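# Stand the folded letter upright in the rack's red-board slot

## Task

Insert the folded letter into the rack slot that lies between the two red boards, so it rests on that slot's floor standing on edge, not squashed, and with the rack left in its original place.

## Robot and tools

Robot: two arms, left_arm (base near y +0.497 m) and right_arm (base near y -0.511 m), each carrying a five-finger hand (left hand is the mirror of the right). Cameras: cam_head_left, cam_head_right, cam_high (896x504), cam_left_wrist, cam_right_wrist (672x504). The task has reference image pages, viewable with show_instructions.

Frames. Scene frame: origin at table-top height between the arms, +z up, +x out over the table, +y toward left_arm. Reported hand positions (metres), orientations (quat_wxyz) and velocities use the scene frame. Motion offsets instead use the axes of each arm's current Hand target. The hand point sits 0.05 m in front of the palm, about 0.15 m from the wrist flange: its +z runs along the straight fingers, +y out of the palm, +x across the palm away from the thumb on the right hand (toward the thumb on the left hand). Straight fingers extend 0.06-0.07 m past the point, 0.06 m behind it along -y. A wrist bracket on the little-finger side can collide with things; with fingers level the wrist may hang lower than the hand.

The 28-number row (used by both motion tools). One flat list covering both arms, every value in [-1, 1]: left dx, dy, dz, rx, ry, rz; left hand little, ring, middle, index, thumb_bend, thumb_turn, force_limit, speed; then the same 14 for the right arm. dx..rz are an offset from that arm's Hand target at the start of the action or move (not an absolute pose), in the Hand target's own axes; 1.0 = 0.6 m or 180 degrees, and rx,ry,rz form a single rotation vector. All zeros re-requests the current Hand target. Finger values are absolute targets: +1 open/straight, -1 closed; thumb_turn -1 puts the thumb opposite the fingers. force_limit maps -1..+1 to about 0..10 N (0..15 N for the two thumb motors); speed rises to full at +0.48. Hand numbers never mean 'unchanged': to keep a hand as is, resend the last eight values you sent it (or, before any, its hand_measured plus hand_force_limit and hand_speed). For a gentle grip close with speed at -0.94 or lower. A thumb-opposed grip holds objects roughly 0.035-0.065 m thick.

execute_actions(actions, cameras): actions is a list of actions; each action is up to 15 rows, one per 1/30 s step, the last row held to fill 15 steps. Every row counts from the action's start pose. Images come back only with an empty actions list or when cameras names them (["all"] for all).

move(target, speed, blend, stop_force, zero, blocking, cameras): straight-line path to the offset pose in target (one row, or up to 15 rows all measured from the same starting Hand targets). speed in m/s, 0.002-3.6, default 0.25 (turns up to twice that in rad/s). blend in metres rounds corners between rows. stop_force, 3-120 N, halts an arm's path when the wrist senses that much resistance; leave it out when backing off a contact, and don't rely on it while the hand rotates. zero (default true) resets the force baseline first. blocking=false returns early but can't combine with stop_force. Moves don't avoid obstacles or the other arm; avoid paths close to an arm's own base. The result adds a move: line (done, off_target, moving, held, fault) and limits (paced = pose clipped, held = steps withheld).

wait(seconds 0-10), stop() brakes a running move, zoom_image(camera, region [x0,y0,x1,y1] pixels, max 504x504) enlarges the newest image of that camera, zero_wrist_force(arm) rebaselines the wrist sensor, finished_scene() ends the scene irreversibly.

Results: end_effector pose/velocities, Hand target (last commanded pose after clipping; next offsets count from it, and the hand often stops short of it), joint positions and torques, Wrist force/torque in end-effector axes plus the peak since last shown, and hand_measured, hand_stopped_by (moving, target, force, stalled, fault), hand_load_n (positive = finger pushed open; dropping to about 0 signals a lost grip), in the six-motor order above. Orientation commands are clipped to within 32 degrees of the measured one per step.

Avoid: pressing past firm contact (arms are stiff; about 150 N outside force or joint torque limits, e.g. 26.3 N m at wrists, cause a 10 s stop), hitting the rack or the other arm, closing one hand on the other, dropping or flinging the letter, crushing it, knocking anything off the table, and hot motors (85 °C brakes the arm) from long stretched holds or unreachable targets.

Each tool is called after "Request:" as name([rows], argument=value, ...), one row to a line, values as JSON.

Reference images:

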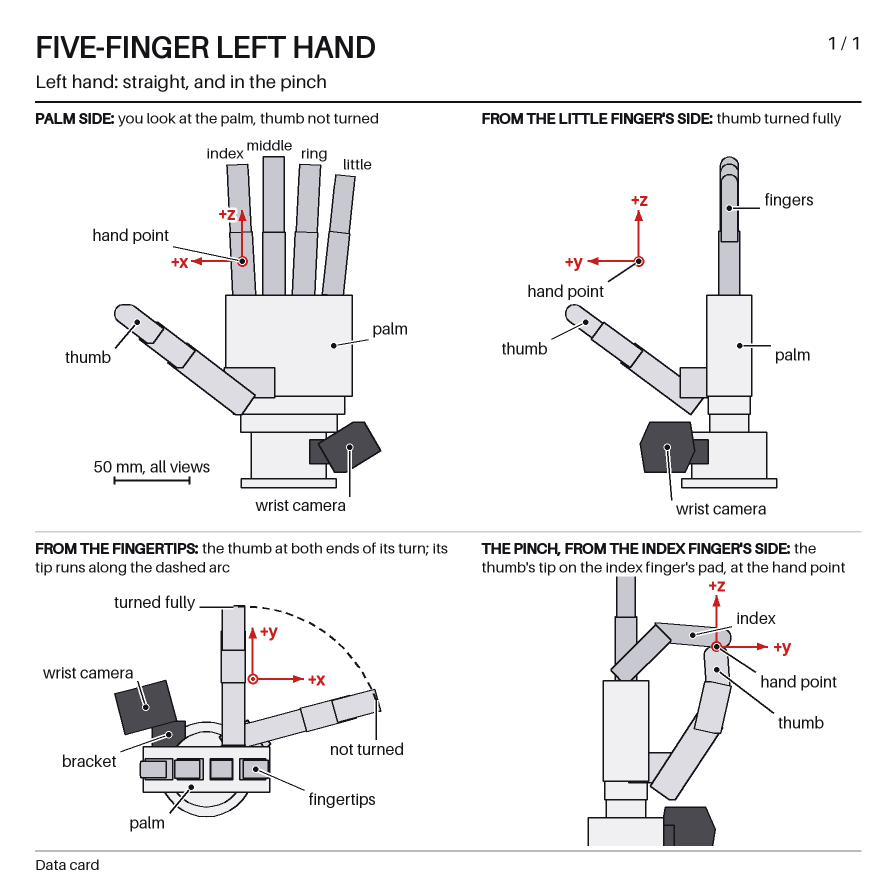

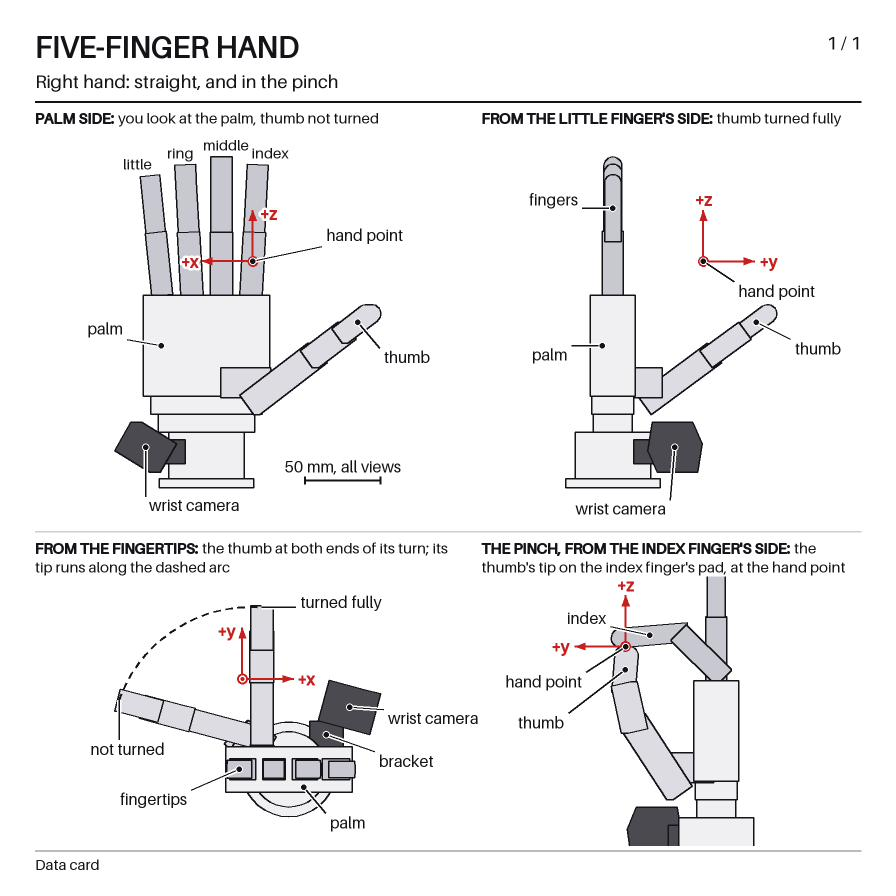

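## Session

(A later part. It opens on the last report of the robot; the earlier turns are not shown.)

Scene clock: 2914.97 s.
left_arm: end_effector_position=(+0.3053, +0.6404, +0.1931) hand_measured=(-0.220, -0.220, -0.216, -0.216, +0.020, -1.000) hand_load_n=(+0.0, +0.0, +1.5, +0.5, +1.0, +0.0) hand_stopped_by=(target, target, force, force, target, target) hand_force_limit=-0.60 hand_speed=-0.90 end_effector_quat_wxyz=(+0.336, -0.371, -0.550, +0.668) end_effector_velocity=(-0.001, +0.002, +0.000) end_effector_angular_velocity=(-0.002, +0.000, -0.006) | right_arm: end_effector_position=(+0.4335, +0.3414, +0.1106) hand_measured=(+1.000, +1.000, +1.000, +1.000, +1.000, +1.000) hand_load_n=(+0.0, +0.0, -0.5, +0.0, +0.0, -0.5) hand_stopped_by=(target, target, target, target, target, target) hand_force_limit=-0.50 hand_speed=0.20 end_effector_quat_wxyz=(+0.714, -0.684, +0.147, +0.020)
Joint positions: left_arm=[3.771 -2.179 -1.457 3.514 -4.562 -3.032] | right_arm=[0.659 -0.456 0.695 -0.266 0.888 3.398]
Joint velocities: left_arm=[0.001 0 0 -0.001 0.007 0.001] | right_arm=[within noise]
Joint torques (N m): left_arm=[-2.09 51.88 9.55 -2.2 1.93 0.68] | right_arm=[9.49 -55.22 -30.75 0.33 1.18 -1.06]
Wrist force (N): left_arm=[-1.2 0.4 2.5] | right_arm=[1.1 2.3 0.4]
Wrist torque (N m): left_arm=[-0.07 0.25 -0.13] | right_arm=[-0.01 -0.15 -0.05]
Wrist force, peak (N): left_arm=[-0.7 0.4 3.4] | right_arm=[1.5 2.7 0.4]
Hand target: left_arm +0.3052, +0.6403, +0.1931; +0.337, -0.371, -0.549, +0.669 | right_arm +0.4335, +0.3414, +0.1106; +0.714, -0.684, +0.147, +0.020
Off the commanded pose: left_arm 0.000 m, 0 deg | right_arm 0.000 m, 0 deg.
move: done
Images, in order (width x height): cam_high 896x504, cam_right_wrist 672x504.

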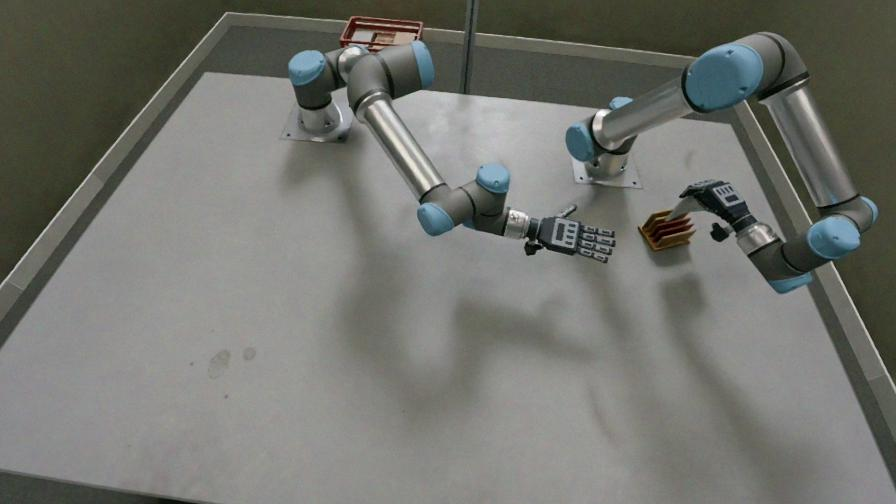

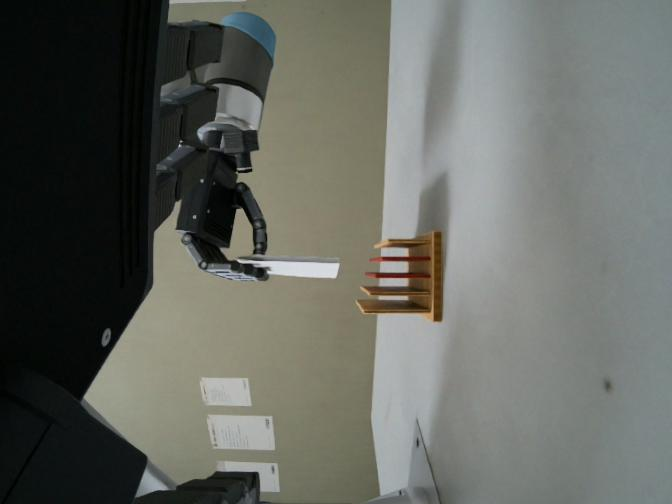

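Request:
move(target=[-0.0083,0,0.0022,-0.0083,0.0289,-0.0444,-0.22,-0.22,-0.24,-0.24,0.02,-1,-0.6,-0.9,0,0,0,0,0,0,1,1,1,1,1,1,-0.5,0.2], speed=0.05, cameras=["cam_right_wrist","cam_high"])

Request:
zoom_image(camera="cam_right_wrist", region=[250, 225, 450, 325])

Request:
zoom_image(camera="cam_right_wrist", region=[245, 245, 355, 290])

Request:
zoom_image(camera="cam_high", region=[630, 160, 750, 260])

Scene clock: 2979.87 s.
left_arm: end_effector_position=(+0.3065, +0.6354, +0.1939) hand_measured=(-0.220, -0.220, -0.216, -0.216, +0.020, -1.000) hand_load_n=(+0.0, +0.0, +1.5, +0.5, +1.5, +0.0) hand_stopped_by=(target, target, force, force, target, target) hand_force_limit=-0.60 hand_speed=-0.90 end_effector_quat_wxyz=(-0.402, +0.367, +0.567, -0.619) end_effector_velocity=(+0.000, +0.000, -0.001) end_effector_angular_velocity=(-0.006, -0.004, +0.004) | right_arm: end_effector_position=(+0.4335, +0.3414, +0.1106) hand_measured=(+1.000, +1.000, +1.000, +1.000, +1.000, +1.000) hand_load_n=(+0.0, +0.0, +0.0, +0.0, +0.0, +0.0) hand_stopped_by=(target, target, target, target, target, target) hand_force_limit=-0.50 hand_speed=0.20 end_effector_quat_wxyz=(+0.714, -0.684, +0.147, +0.020)
Joint positions: left_arm=[3.711 -2.16 -1.472 3.542 -4.532 -3.16] | right_arm=[0.659 -0.456 0.695 -0.266 0.888 3.398]
Joint velocities: left_arm=[0.003 0 0 0.001 -0.001 0.008] | right_arm=[within noise]
Joint torques (N m): left_arm=[7.45 47.75 14.43 -1.91 -0.46 1.65] | right_arm=[10.32 -54.51 -30.29 0.4 -1.25 -0.19]
Wrist force (N): left_arm=[-1.4 0.5 2.7] | right_arm=[1.3 2.5 0.4]
Wrist torque (N m): left_arm=[-0.07 0.30 -0.11] | right_arm=[0.00 -0.19 -0.03]
Wrist force, peak (N): left_arm=[-1.1 0.6 3.4] | right_arm=[1.4 2.9 0.3]
Hand target: left_arm +0.3065, +0.6354, +0.1939; -0.402, +0.367, +0.567, -0.619 | right_arm +0.4335, +0.3414, +0.1106; +0.714, -0.684, +0.147, +0.020
Off the commanded pose: left_arm 0.000 m, 0 deg | right_arm 0.000 m, 0 deg.
move: done
Images, in order (width x height): cam_high 896x504, cam_right_wrist 672x504.

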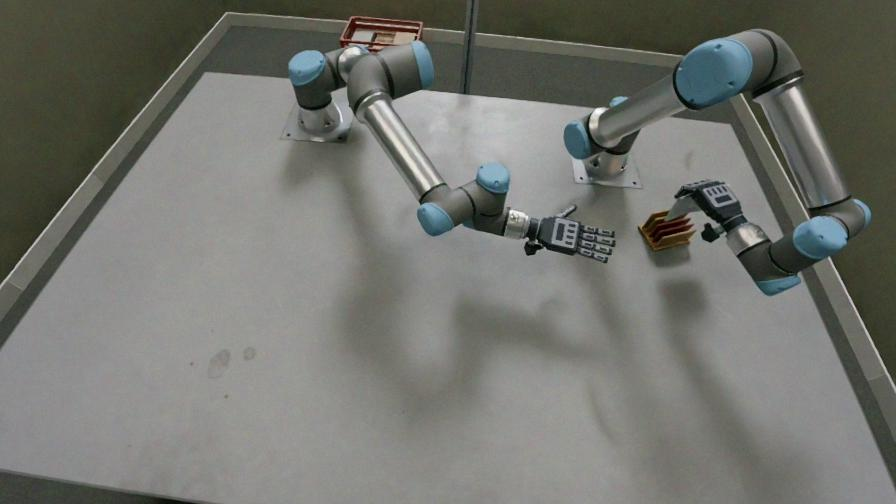

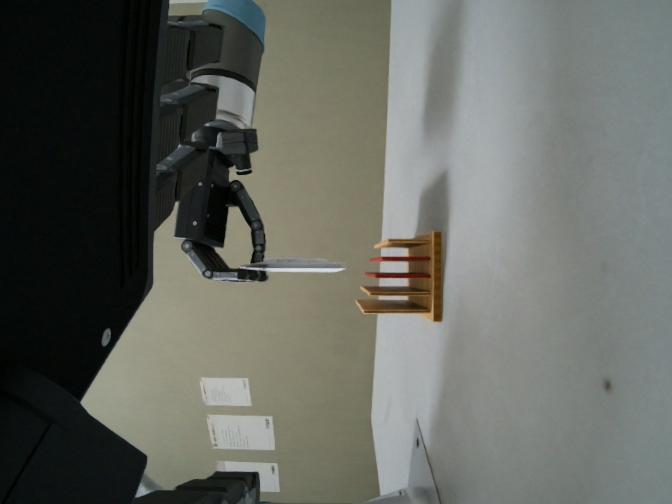

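Scaled by 2.520 from the camera's 672x504 image, which has a finer 960x720 frame.

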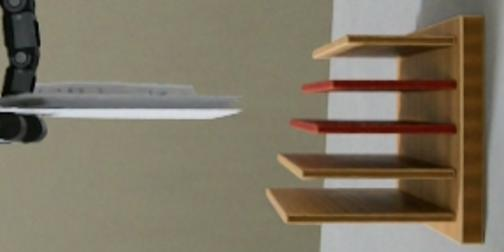

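Scaled by 4.582 from the camera's 672x504 image, which has a finer 960x720 frame.

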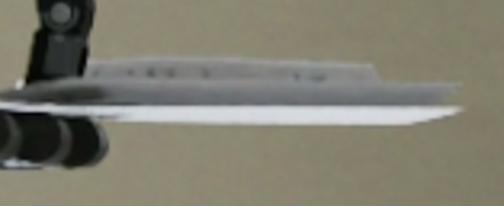

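Scaled by 4.200.

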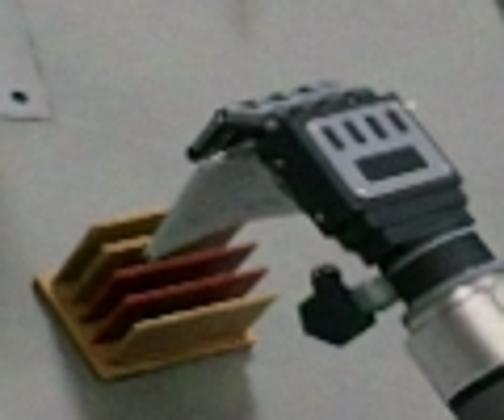

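Request:
move(target=[0,0.0465,-0.0018,0,0,0,-0.22,-0.22,-0.24,-0.24,0.02,-1,-0.6,-0.9,0,0,0,0,0,0,1,1,1,1,1,1,-0.5,0.2], speed=0.04, cameras=["cam_right_wrist","cam_high","cam_left_wrist"])

Request:
zoom_image(camera="cam_right_wrist", region=[300, 225, 440, 325])

Request:
zoom_image(camera="cam_high", region=[630, 160, 750, 260])

Scene clock: 3009.67 s.
left_arm: end_effector_position=(+0.3052, +0.6349, +0.1659) hand_measured=(-0.220, -0.220, -0.216, -0.216, +0.020, -1.000) hand_load_n=(+0.0, +0.0, +1.0, +0.5, +1.0, +0.0) hand_stopped_by=(target, target, force, force, target, target) hand_force_limit=-0.60 hand_speed=-0.90 end_effector_quat_wxyz=(-0.402, +0.367, +0.567, -0.619) | right_arm: end_effector_position=(+0.4335, +0.3414, +0.1106) hand_measured=(+1.000, +1.000, +1.000, +1.000, +1.000, +1.000) hand_load_n=(+0.0, +0.0, +0.0, +0.0, +0.0, +0.0) hand_stopped_by=(target, target, target, target, target, target) hand_force_limit=-0.50 hand_speed=0.20 end_effector_quat_wxyz=(+0.714, -0.684, +0.147, +0.020)
Joint positions: left_arm=[3.711 -2.191 -1.503 3.603 -4.532 -3.16] | right_arm=[0.659 -0.456 0.695 -0.266 0.888 3.398]
Joint torques (N m): left_arm=[6.1 59.35 25.69 -3.25 1.72 -1.39] | right_arm=[9.35 -56.07 -30.07 0.41 -2.24 -0.12]
Wrist force (N): left_arm=[-1.3 0.5 3.1] | right_arm=[1.3 2.5 0.4]
Wrist torque (N m): left_arm=[-0.07 0.30 -0.14] | right_arm=[0.01 -0.19 -0.03]
Wrist force, peak (N): left_arm=[-1.1 0.5 3.4] | right_arm=[1.5 2.7 0.7]
Hand target: left_arm +0.3052, +0.6349, +0.1660; -0.402, +0.367, +0.567, -0.619 | right_arm +0.4335, +0.3414, +0.1106; +0.714, -0.684, +0.147, +0.020
Off the commanded pose: left_arm 0.000 m, 0 deg | right_arm 0.000 m, 0 deg.
move: done
Images, in order (width x height): cam_high 896x504, cam_left_wrist 672x504, cam_right_wrist 672x504.

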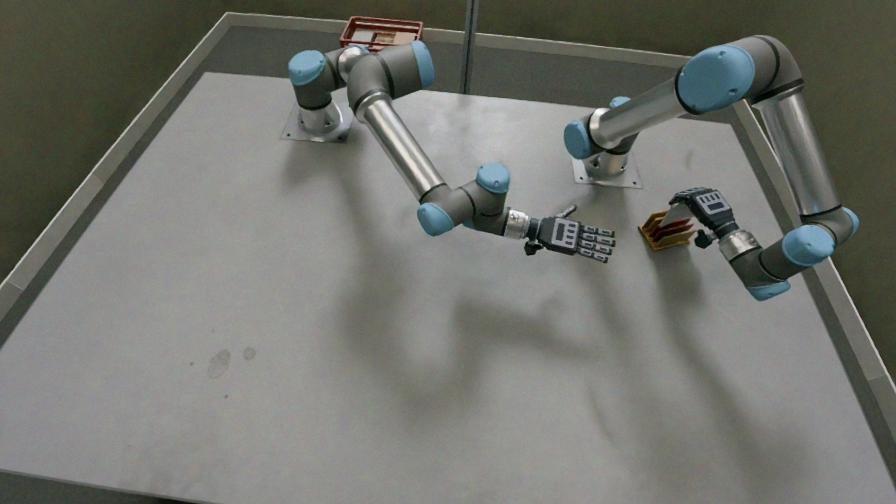

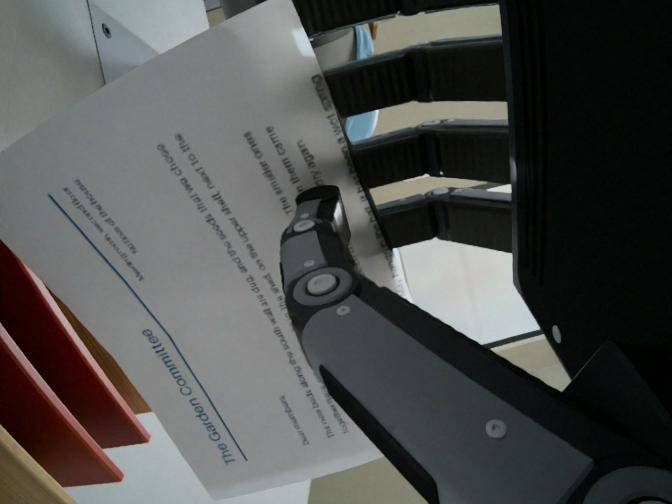

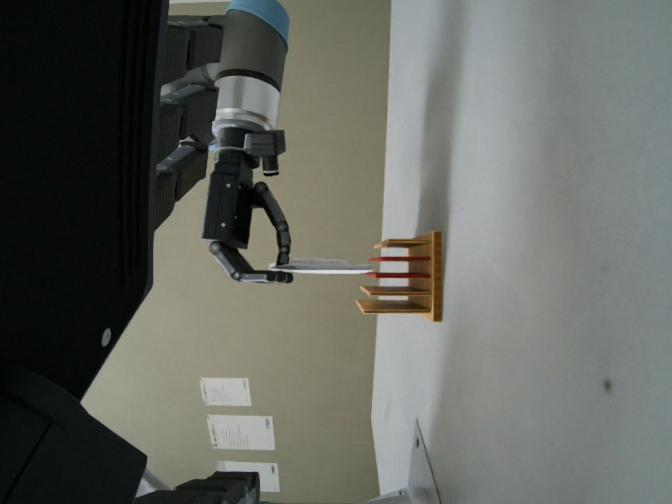

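Scaled by 3.600 from the camera's 672x504 image, which has a finer 960x720 frame.

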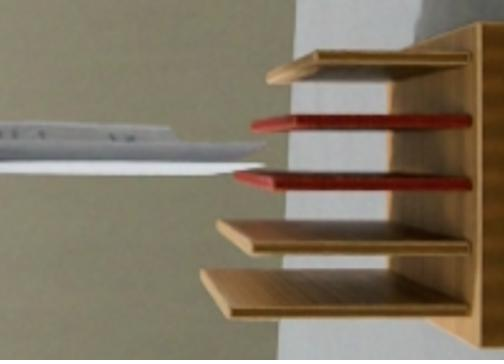

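Scaled by 4.200.

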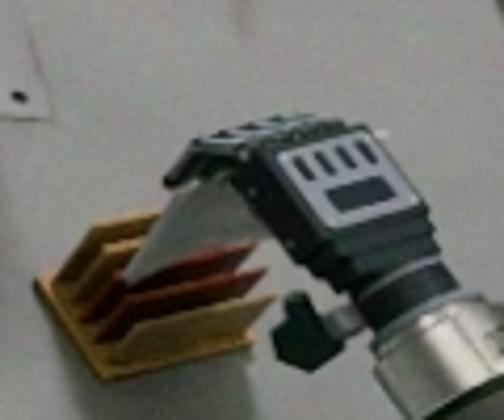

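Request:
move(target=[0,0.025,-0.0035,0,-0.0035,0,-0.22,-0.22,-0.24,-0.24,0.02,-1,-0.6,-0.9,0,0,0,0,0,0,1,1,1,1,1,1,-0.5,0.2], speed=0.03, cameras=["cam_right_wrist","cam_high","cam_left_wrist"])

Request:
zoom_image(camera="cam_right_wrist", region=[300, 225, 440, 325])

Request:
zoom_image(camera="cam_left_wrist", region=[0, 230, 250, 504])

Scene clock: 3030.97 s.
left_arm: end_effector_position=(+0.3059, +0.6352, +0.1507) hand_measured=(-0.220, -0.220, -0.216, -0.216, +0.020, -1.000) hand_load_n=(+0.0, +0.0, +1.5, +0.5, +1.0, +0.0) hand_stopped_by=(target, target, force, force, target, target) hand_force_limit=-0.60 hand_speed=-0.90 end_effector_quat_wxyz=(-0.399, +0.363, +0.569, -0.621) | right_arm: end_effector_position=(+0.4335, +0.3414, +0.1106) hand_measured=(+1.000, +1.000, +1.000, +1.000, +1.000, +1.000) hand_load_n=(+0.0, +0.0, +0.0, +0.0, +0.0, +0.0) hand_stopped_by=(target, target, target, target, target, target) hand_force_limit=-0.50 hand_speed=0.20 end_effector_quat_wxyz=(+0.714, -0.684, +0.147, +0.020)
Joint positions: left_arm=[3.716 -2.212 -1.512 3.633 -4.539 -3.16] | right_arm=[0.659 -0.456 0.695 -0.266 0.888 3.398]
Joint torques (N m): left_arm=[-0.09 58.73 19.43 -3.01 0.43 -1.27] | right_arm=[9.09 -56.21 -29.74 0.36 -2.07 -0.01]
Wrist force (N): left_arm=[-0.7 0.5 3.2] | right_arm=[1.3 2.4 0.5]
Wrist torque (N m): left_arm=[-0.07 0.20 -0.05] | right_arm=[0.00 -0.18 -0.03]
Wrist force, peak (N): left_arm=[-1.4 0.7 3.3] | right_arm=[1.6 2.6 0.6]
Hand target: left_arm +0.3059, +0.6352, +0.1509; -0.399, +0.363, +0.569, -0.621 | right_arm +0.4335, +0.3414, +0.1106; +0.714, -0.684, +0.147, +0.020
Off the commanded pose: left_arm 0.000 m, 0 deg | right_arm 0.000 m, 0 deg.
move: done
Images, in order (width x height): cam_high 896x504, cam_left_wrist 672x504, cam_right_wrist 672x504.

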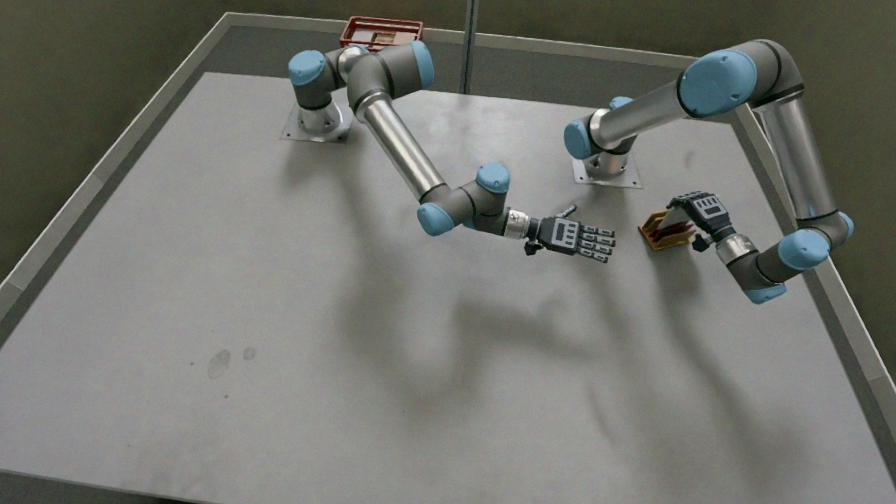

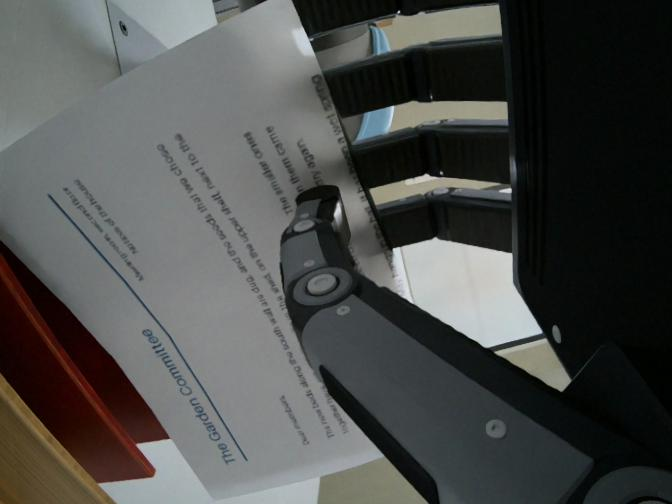

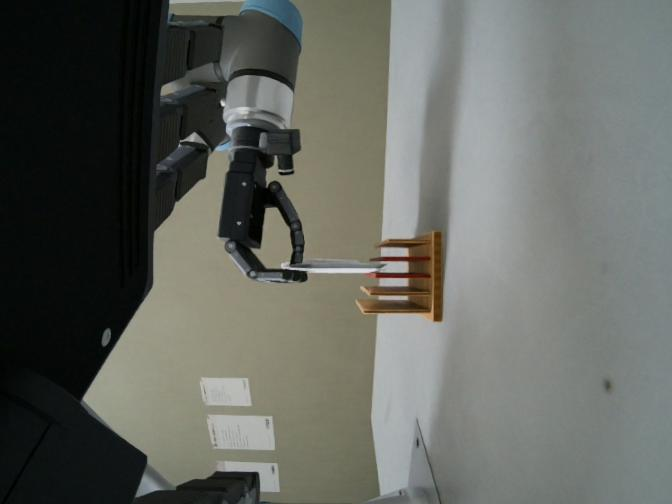

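Scaled by 3.600 from the camera's 672x504 image, which has a finer 960x720 frame.

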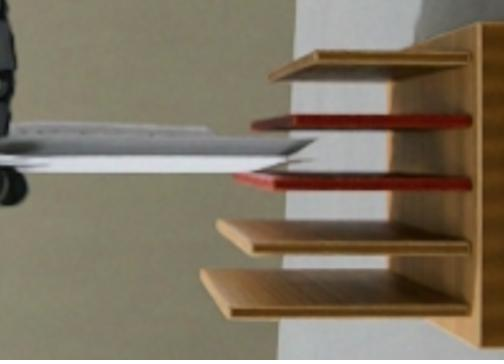

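Scaled by 1.839 from the camera's 672x504 image, which has a finer 960x720 frame.

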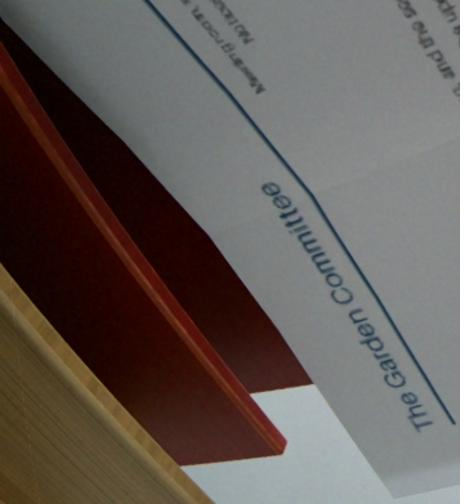

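Request:
move(target=[0,0.02,0,0,0,0,-0.22,-0.22,-0.24,-0.24,0.02,-1,-0.6,-0.9,0,0,0,0,0,0,1,1,1,1,1,1,-0.5,0.2], speed=0.03, cameras=["cam_right_wrist","cam_high","cam_left_wrist"])

Request:
zoom_image(camera="cam_right_wrist", region=[300, 225, 440, 325])

Request:
zoom_image(camera="cam_left_wrist", region=[0, 230, 250, 504])

Request:
zoom_image(camera="cam_high", region=[630, 160, 750, 260])

Scene clock: 3044.17 s.
left_arm: end_effector_position=(+0.3049, +0.6348, +0.1388) hand_measured=(-0.220, -0.220, -0.216, -0.216, +0.020, -1.000) hand_load_n=(+0.5, +0.0, +1.5, +0.5, +1.5, +0.0) hand_stopped_by=(target, target, force, force, target, target) hand_force_limit=-0.60 hand_speed=-0.90 end_effector_quat_wxyz=(-0.399, +0.363, +0.569, -0.621) | right_arm: end_effector_position=(+0.4335, +0.3414, +0.1106) hand_measured=(+1.000, +1.000, +1.000, +1.000, +1.000, +1.000) hand_load_n=(+0.0, +0.0, +0.0, +0.0, +0.0, +0.0) hand_stopped_by=(target, target, target, target, target, target) hand_force_limit=-0.50 hand_speed=0.20 end_effector_quat_wxyz=(+0.714, -0.684, +0.147, +0.020)
Joint positions: left_arm=[3.716 -2.225 -1.524 3.659 -4.538 -3.16] | right_arm=[0.659 -0.456 0.695 -0.266 0.888 3.398]
Joint torques (N m): left_arm=[7.7 56.23 22.93 -3.19 1.7 -0.15] | right_arm=[9.12 -57.07 -31.03 0.51 -2.16 0.34]
Wrist force (N): left_arm=[-1.0 0.6 2.9] | right_arm=[1.1 2.3 0.5]
Wrist torque (N m): left_arm=[-0.03 0.24 -0.09] | right_arm=[-0.01 -0.15 -0.06]
Wrist force, peak (N): left_arm=[-1.2 0.8 3.4] | right_arm=[1.6 2.7 0.3]
Hand target: left_arm +0.3049, +0.6348, +0.1390; -0.399, +0.363, +0.569, -0.621 | right_arm +0.4335, +0.3414, +0.1106; +0.714, -0.684, +0.147, +0.020
Off the commanded pose: left_arm 0.000 m, 0 deg | right_arm 0.000 m, 0 deg.
move: done
Images, in order (width x height): cam_high 896x504, cam_left_wrist 672x504, cam_right_wrist 672x504.

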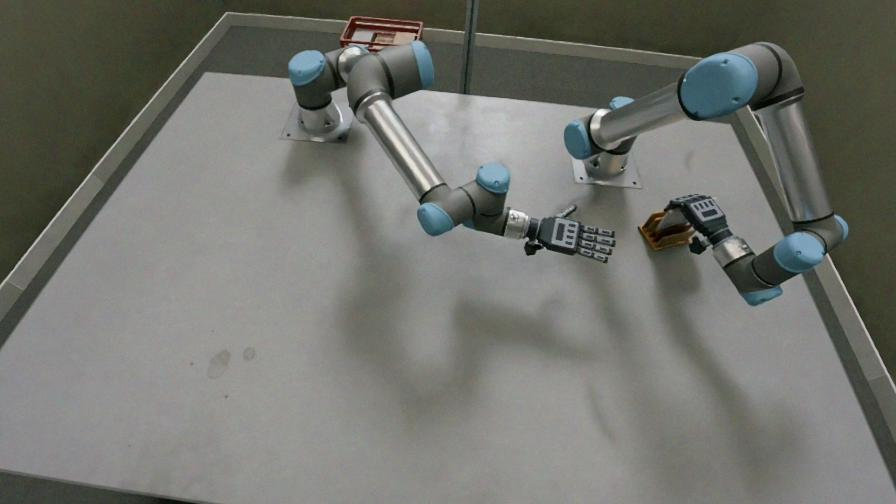

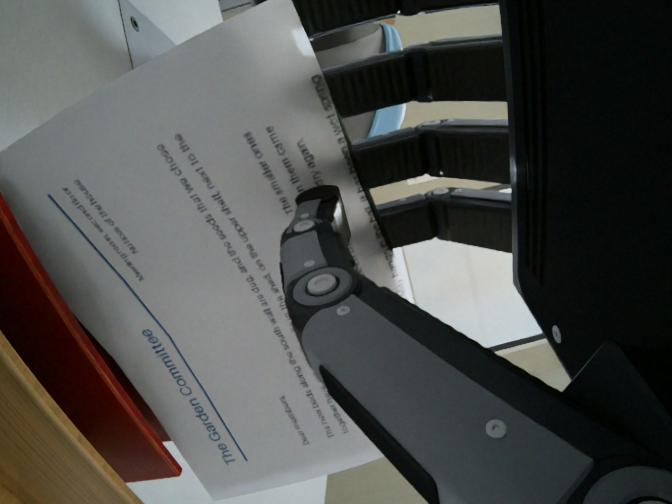

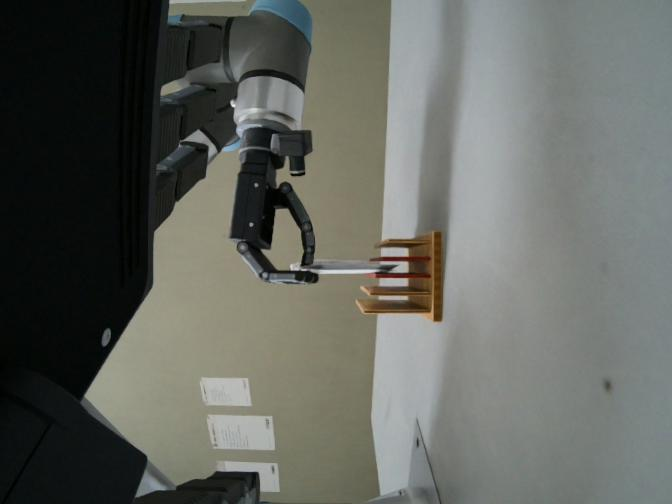

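Scaled by 3.600 from the camera's 672x504 image, which has a finer 960x720 frame.

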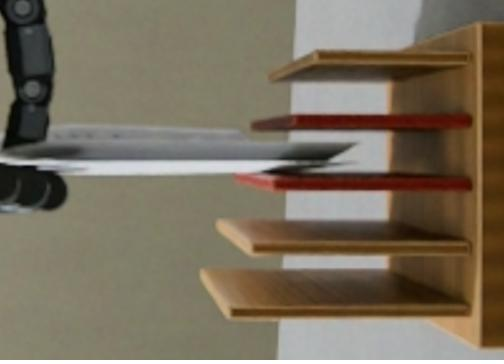

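Scaled by 1.839 from the camera's 672x504 image, which has a finer 960x720 frame.

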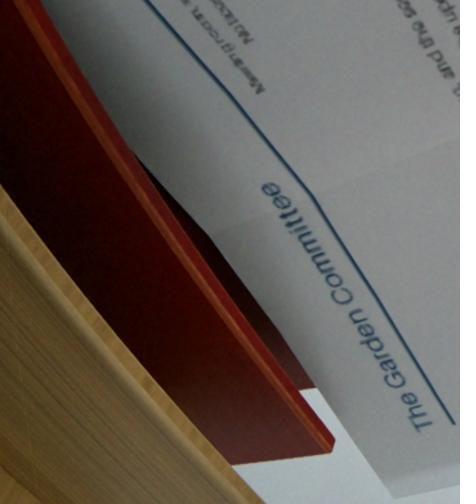

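Scaled by 4.200.

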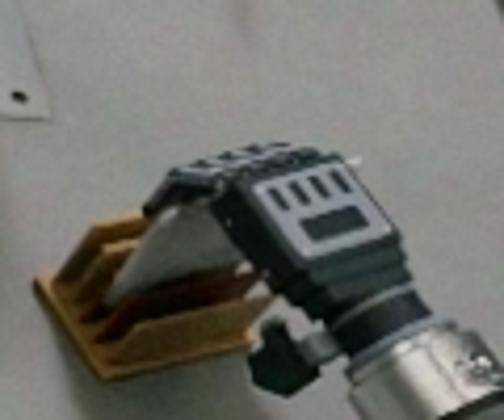

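Request:
move(target=[0,0.0167,0,0,0,0,-0.22,-0.22,-0.24,-0.24,0.02,-1,-0.6,-0.9,0,0,0,0,0,0,1,1,1,1,1,1,-0.5,0.2], speed=0.03, cameras=["cam_right_wrist","cam_left_wrist"])

Request:
zoom_image(camera="cam_right_wrist", region=[300, 225, 440, 325])

Request:
zoom_image(camera="cam_left_wrist", region=[0, 230, 250, 504])

Scene clock: 3069.03 s.
left_arm: end_effector_position=(+0.3040, +0.6345, +0.1288) hand_measured=(-0.220, -0.220, -0.216, -0.216, +0.020, -1.000) hand_load_n=(+0.0, +0.0, +1.5, +0.5, +1.0, +0.0) hand_stopped_by=(target, target, force, force, target, target) hand_force_limit=-0.60 hand_speed=-0.90 end_effector_quat_wxyz=(-0.399, +0.363, +0.569, -0.621) | right_arm: end_effector_position=(+0.4335, +0.3414, +0.1106) hand_measured=(+1.000, +1.000, +1.000, +1.000, +1.000, +1.000) hand_load_n=(-0.5, +0.0, +0.0, +0.0, +0.0, +0.0) hand_stopped_by=(target, target, target, target, target, target) hand_force_limit=-0.50 hand_speed=0.20 end_effector_quat_wxyz=(+0.714, -0.684, +0.147, +0.020)
Joint positions: left_arm=[3.717 -2.237 -1.534 3.68 -4.538 -3.16] | right_arm=[0.659 -0.456 0.695 -0.266 0.888 3.398]
Joint torques (N m): left_arm=[6.26 55.53 20.58 -3.37 1.73 -1.37] | right_arm=[8.71 -56.5 -30.19 0.47 -2.2 0.46]
Wrist force (N): left_arm=[-1.0 0.5 2.8] | right_arm=[1.3 2.1 0.4]
Wrist torque (N m): left_arm=[-0.05 0.24 -0.07] | right_arm=[-0.04 -0.19 -0.04]
Wrist force, peak (N): left_arm=[-1.4 0.6 3.5] | right_arm=[1.4 2.8 0.7]
Hand target: left_arm +0.3041, +0.6345, +0.1290; -0.399, +0.363, +0.569, -0.621 | right_arm +0.4335, +0.3414, +0.1106; +0.714, -0.684, +0.147, +0.020
Off the commanded pose: left_arm 0.000 m, 0 deg | right_arm 0.000 m, 0 deg.
move: done
Images, in order (width x height): cam_left_wrist 672x504, cam_right_wrist 672x504.

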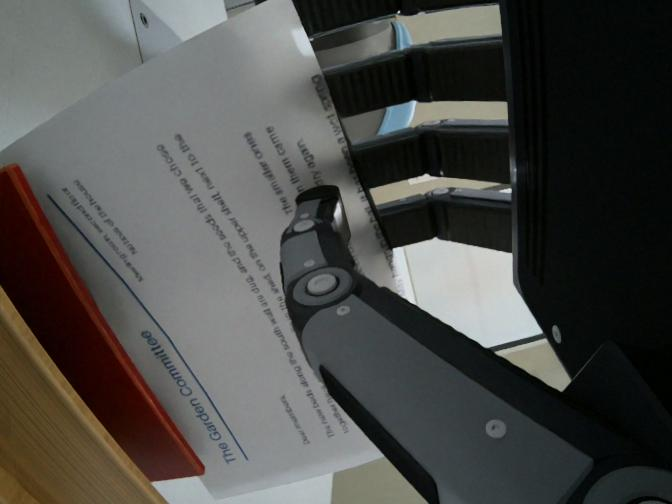

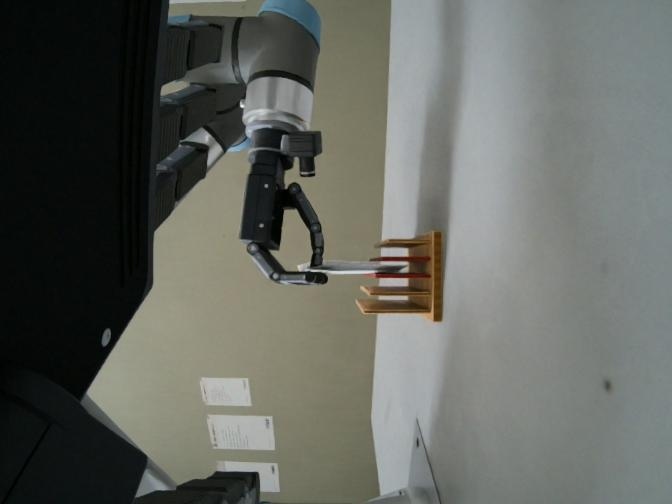

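Scaled by 3.600 from the camera's 672x504 image, which has a finer 960x720 frame.

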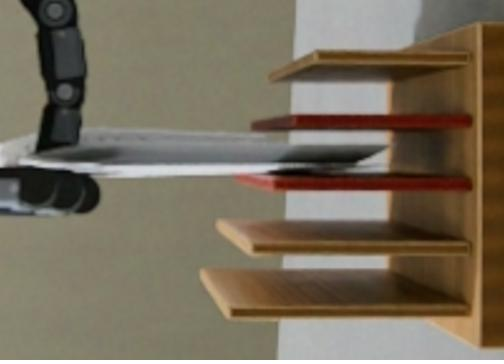

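Scaled by 1.839 from the camera's 672x504 image, which has a finer 960x720 frame.

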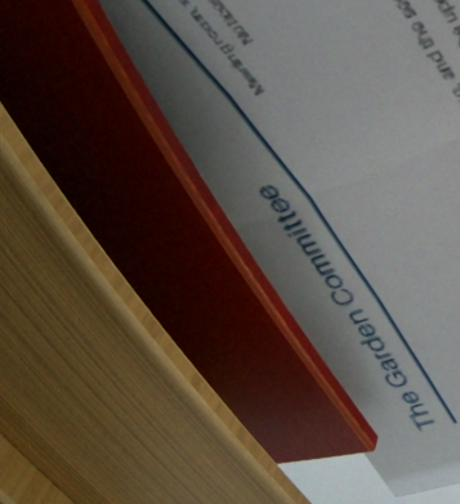

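Request:
zoom_image(camera="cam_right_wrist", region=[340, 245, 420, 295])

Request:
execute_actions(actions=[], cameras=["cam_head_right", "cam_head_left", "cam_high"])

Request:
zoom_image(camera="cam_head_right", region=[0, 300, 200, 504])

Scaled by 6.300 from the camera's 672x504 image, which has a finer 960x720 frame.

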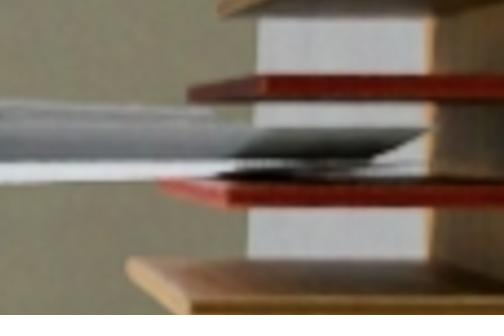

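Scene clock: 3092.30 s.
left_arm: end_effector_position=(+0.3041, +0.6345, +0.1290) hand_measured=(-0.220, -0.220, -0.216, -0.216, +0.020, -1.000) hand_load_n=(+0.0, +0.0, +1.5, +0.5, +1.0, +0.0) hand_stopped_by=(target, target, force, force, target, target) hand_force_limit=-0.60 hand_speed=-0.90 end_effector_quat_wxyz=(-0.399, +0.363, +0.569, -0.621) | right_arm: end_effector_position=(+0.4335, +0.3414, +0.1106) hand_measured=(+1.000, +1.000, +1.000, +1.000, +1.000, +1.000) hand_load_n=(+0.0, +0.0, +0.0, +0.0, +0.0, -0.5) hand_stopped_by=(target, target, target, target, target, target) hand_force_limit=-0.50 hand_speed=0.20 end_effector_quat_wxyz=(+0.714, -0.684, +0.147, +0.020)
Joint positions: left_arm=[3.717 -2.237 -1.534 3.68 -4.538 -3.16] | right_arm=[0.659 -0.456 0.695 -0.266 0.888 3.398]
Joint velocities: within noise
Joint torques (N m): left_arm=[-3.05 57.41 23.33 -1.99 -0.52 -0.43] | right_arm=[9.25 -57.33 -30.29 0.6 -2.24 0.61]
Motor temperatures (°C): left_arm=[30 31 33 39 34 39] | right_arm=[31 37 32 34 35 39]
Wrist force (N): left_arm=[-0.9 0.7 3.1] | right_arm=[1.4 2.4 0.4]
Wrist torque (N m): left_arm=[-0.05 0.23 -0.06] | right_arm=[0.00 -0.20 -0.03]
Wrist force, peak (N): left_arm=[-1.0 0.8 3.7] | right_arm=[1.3 2.8 0.7]
Hand target: left_arm +0.3041, +0.6345, +0.1290; -0.399, +0.363, +0.569, -0.621 | right_arm +0.4335, +0.3414, +0.1106; +0.714, -0.684, +0.147, +0.020
Off the commanded pose: left_arm 0.000 m, 0 deg | right_arm 0.000 m, 0 deg.
Images, in order (width x height): cam_head_left 896x504, cam_head_right 896x504, cam_high 896x504.

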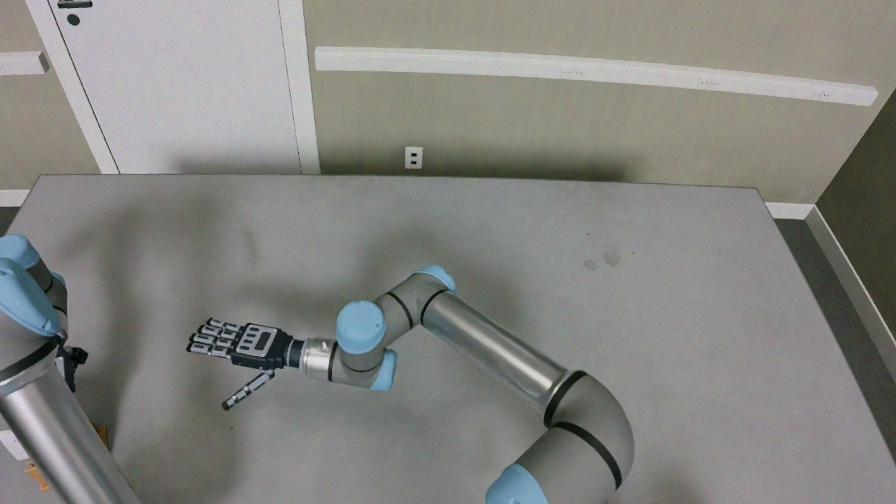

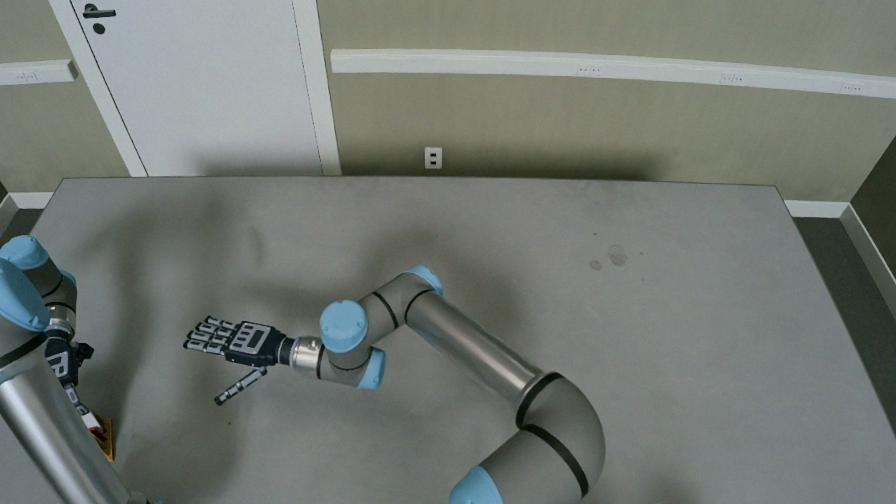

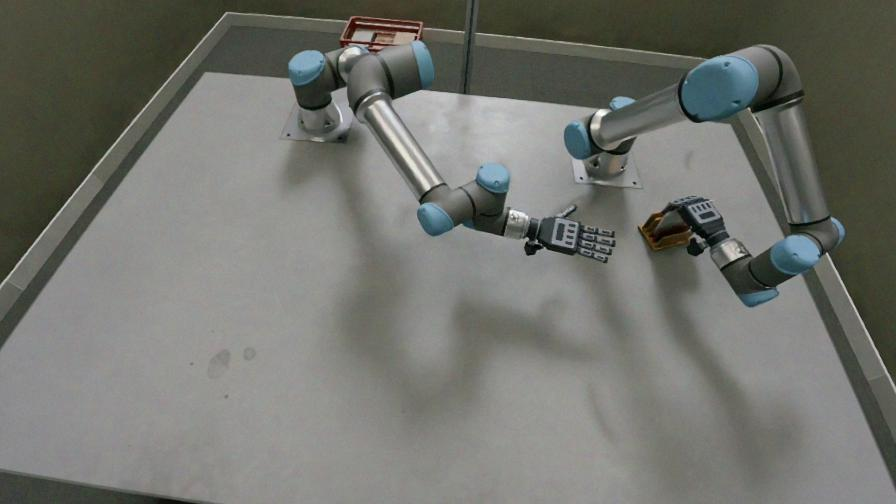

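Scaled by 2.471.

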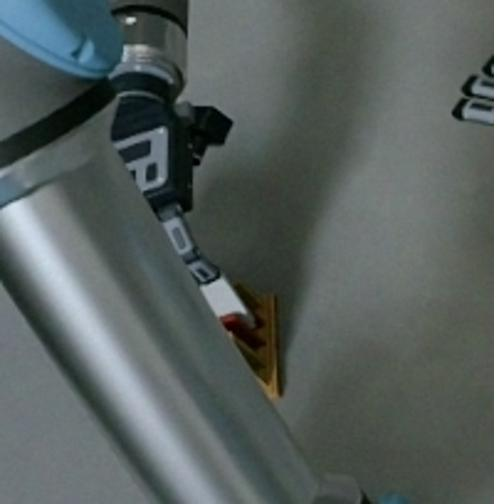

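Request:
move(target=[0.0133,0.01,0,0,0,0.0444,-0.22,-0.22,-0.24,-0.24,0.02,-1,-0.6,-0.9,0,0,0,0,0,0,1,1,1,1,1,1,-0.5,0.2], speed=0.03, cameras=["cam_right_wrist","cam_left_wrist","cam_high"])

Request:
zoom_image(camera="cam_right_wrist", region=[300, 225, 440, 325])

Request:
zoom_image(camera="cam_left_wrist", region=[0, 150, 280, 504])

Request:
zoom_image(camera="cam_high", region=[630, 160, 750, 260])

Scene clock: 3127.10 s.
left_arm: end_effector_position=(+0.3002, +0.6416, +0.1230) hand_measured=(-0.220, -0.220, -0.216, -0.216, +0.020, -1.000) hand_load_n=(+0.0, +0.0, +1.0, +0.5, +1.0, +0.0) hand_stopped_by=(target, target, force, force, target, target) hand_force_limit=-0.60 hand_speed=-0.90 end_effector_quat_wxyz=(+0.355, -0.402, -0.542, +0.647) end_effector_velocity=(+0.000, +0.000, +0.000) end_effector_angular_velocity=(+0.005, +0.003, -0.002) | right_arm: end_effector_position=(+0.4335, +0.3414, +0.1106) hand_measured=(+1.000, +1.000, +1.000, +1.000, +1.000, +1.000) hand_load_n=(+0.0, +0.0, +0.0, -0.5, +0.0, -0.5) hand_stopped_by=(target, target, target, target, target, target) hand_force_limit=-0.50 hand_speed=0.20 end_effector_quat_wxyz=(+0.714, -0.684, +0.147, +0.020)
Joint positions: left_arm=[3.746 -2.239 -1.538 3.686 -4.509 -3.023] | right_arm=[0.659 -0.456 0.695 -0.266 0.888 3.398]
Joint velocities: left_arm=[-0.001 0 0 -0.001 0 -0.006] | right_arm=[within noise]
Joint torques (N m): left_arm=[-3.3 35.44 6.81 -0.2 0.06 -1.05] | right_arm=[8.75 -57.91 -31.14 0.38 -2.16 1.07]
Wrist force (N): left_arm=[-0.8 0.6 3.1] | right_arm=[1.1 2.4 0.5]
Wrist torque (N m): left_arm=[-0.06 0.21 -0.08] | right_arm=[0.01 -0.16 -0.04]
Wrist force, peak (N): left_arm=[-1.3 0.9 3.5] | right_arm=[1.3 2.8 0.7]
Hand target: left_arm +0.3003, +0.6415, +0.1230; +0.355, -0.402, -0.542, +0.647 | right_arm +0.4335, +0.3414, +0.1106; +0.714, -0.684, +0.147, +0.020
Off the commanded pose: left_arm 0.000 m, 0 deg | right_arm 0.000 m, 0 deg.
move: done
Images, in order (width x height): cam_high 896x504, cam_left_wrist 672x504, cam_right_wrist 672x504.

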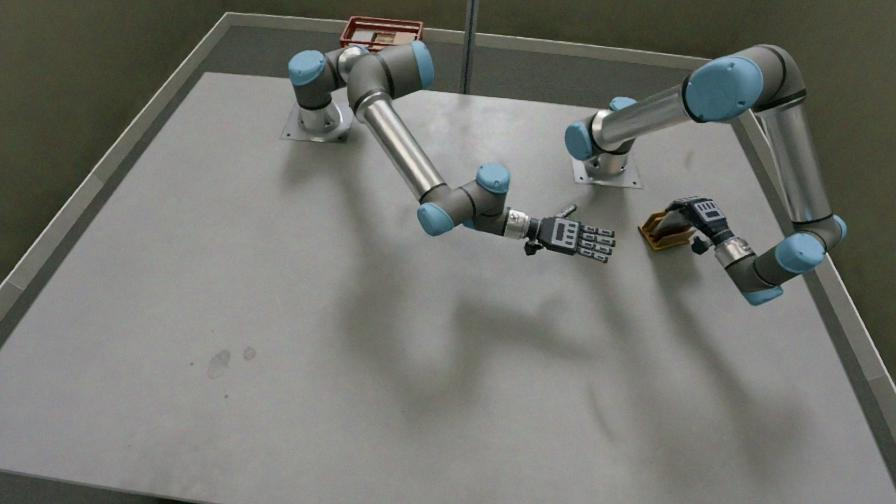

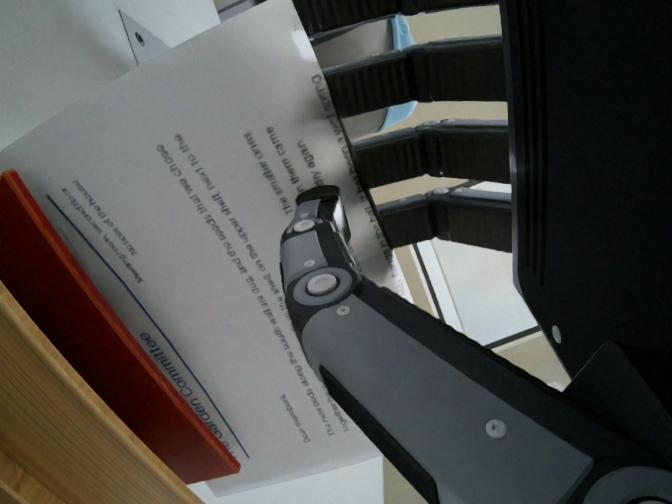

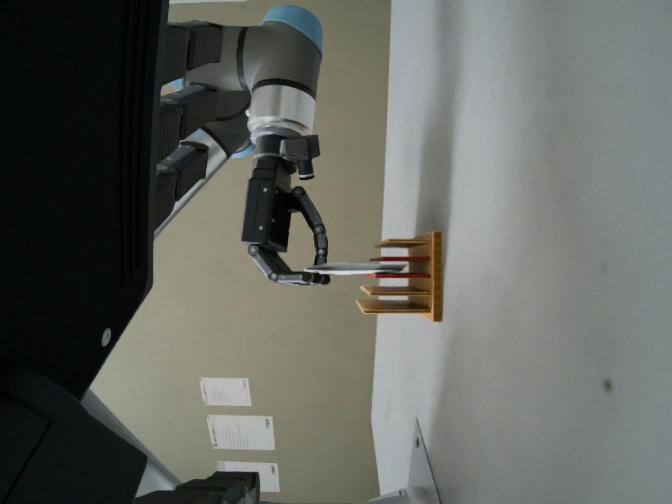

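Scaled by 3.600 from the camera's 672x504 image, which has a finer 960x720 frame.

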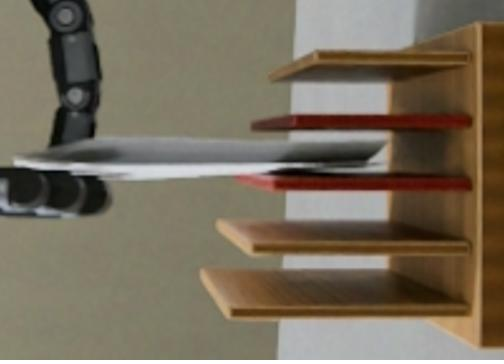

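Scaled by 1.424 from the camera's 672x504 image, which has a finer 960x720 frame.

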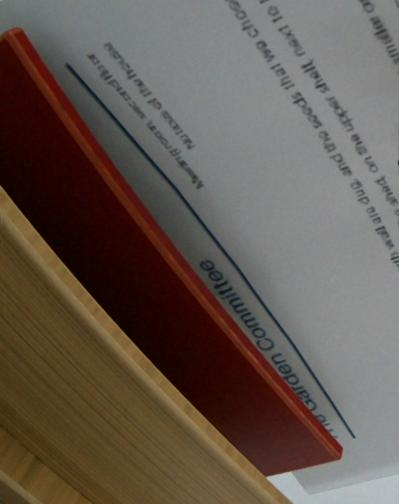

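Scaled by 4.200.

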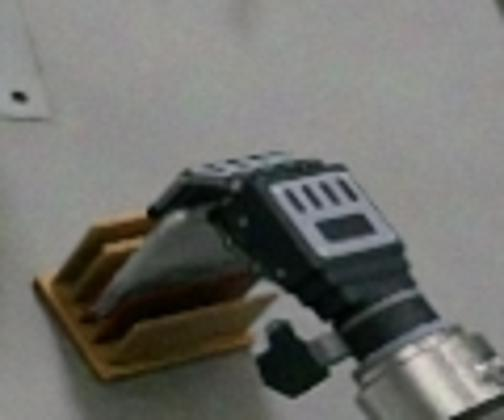

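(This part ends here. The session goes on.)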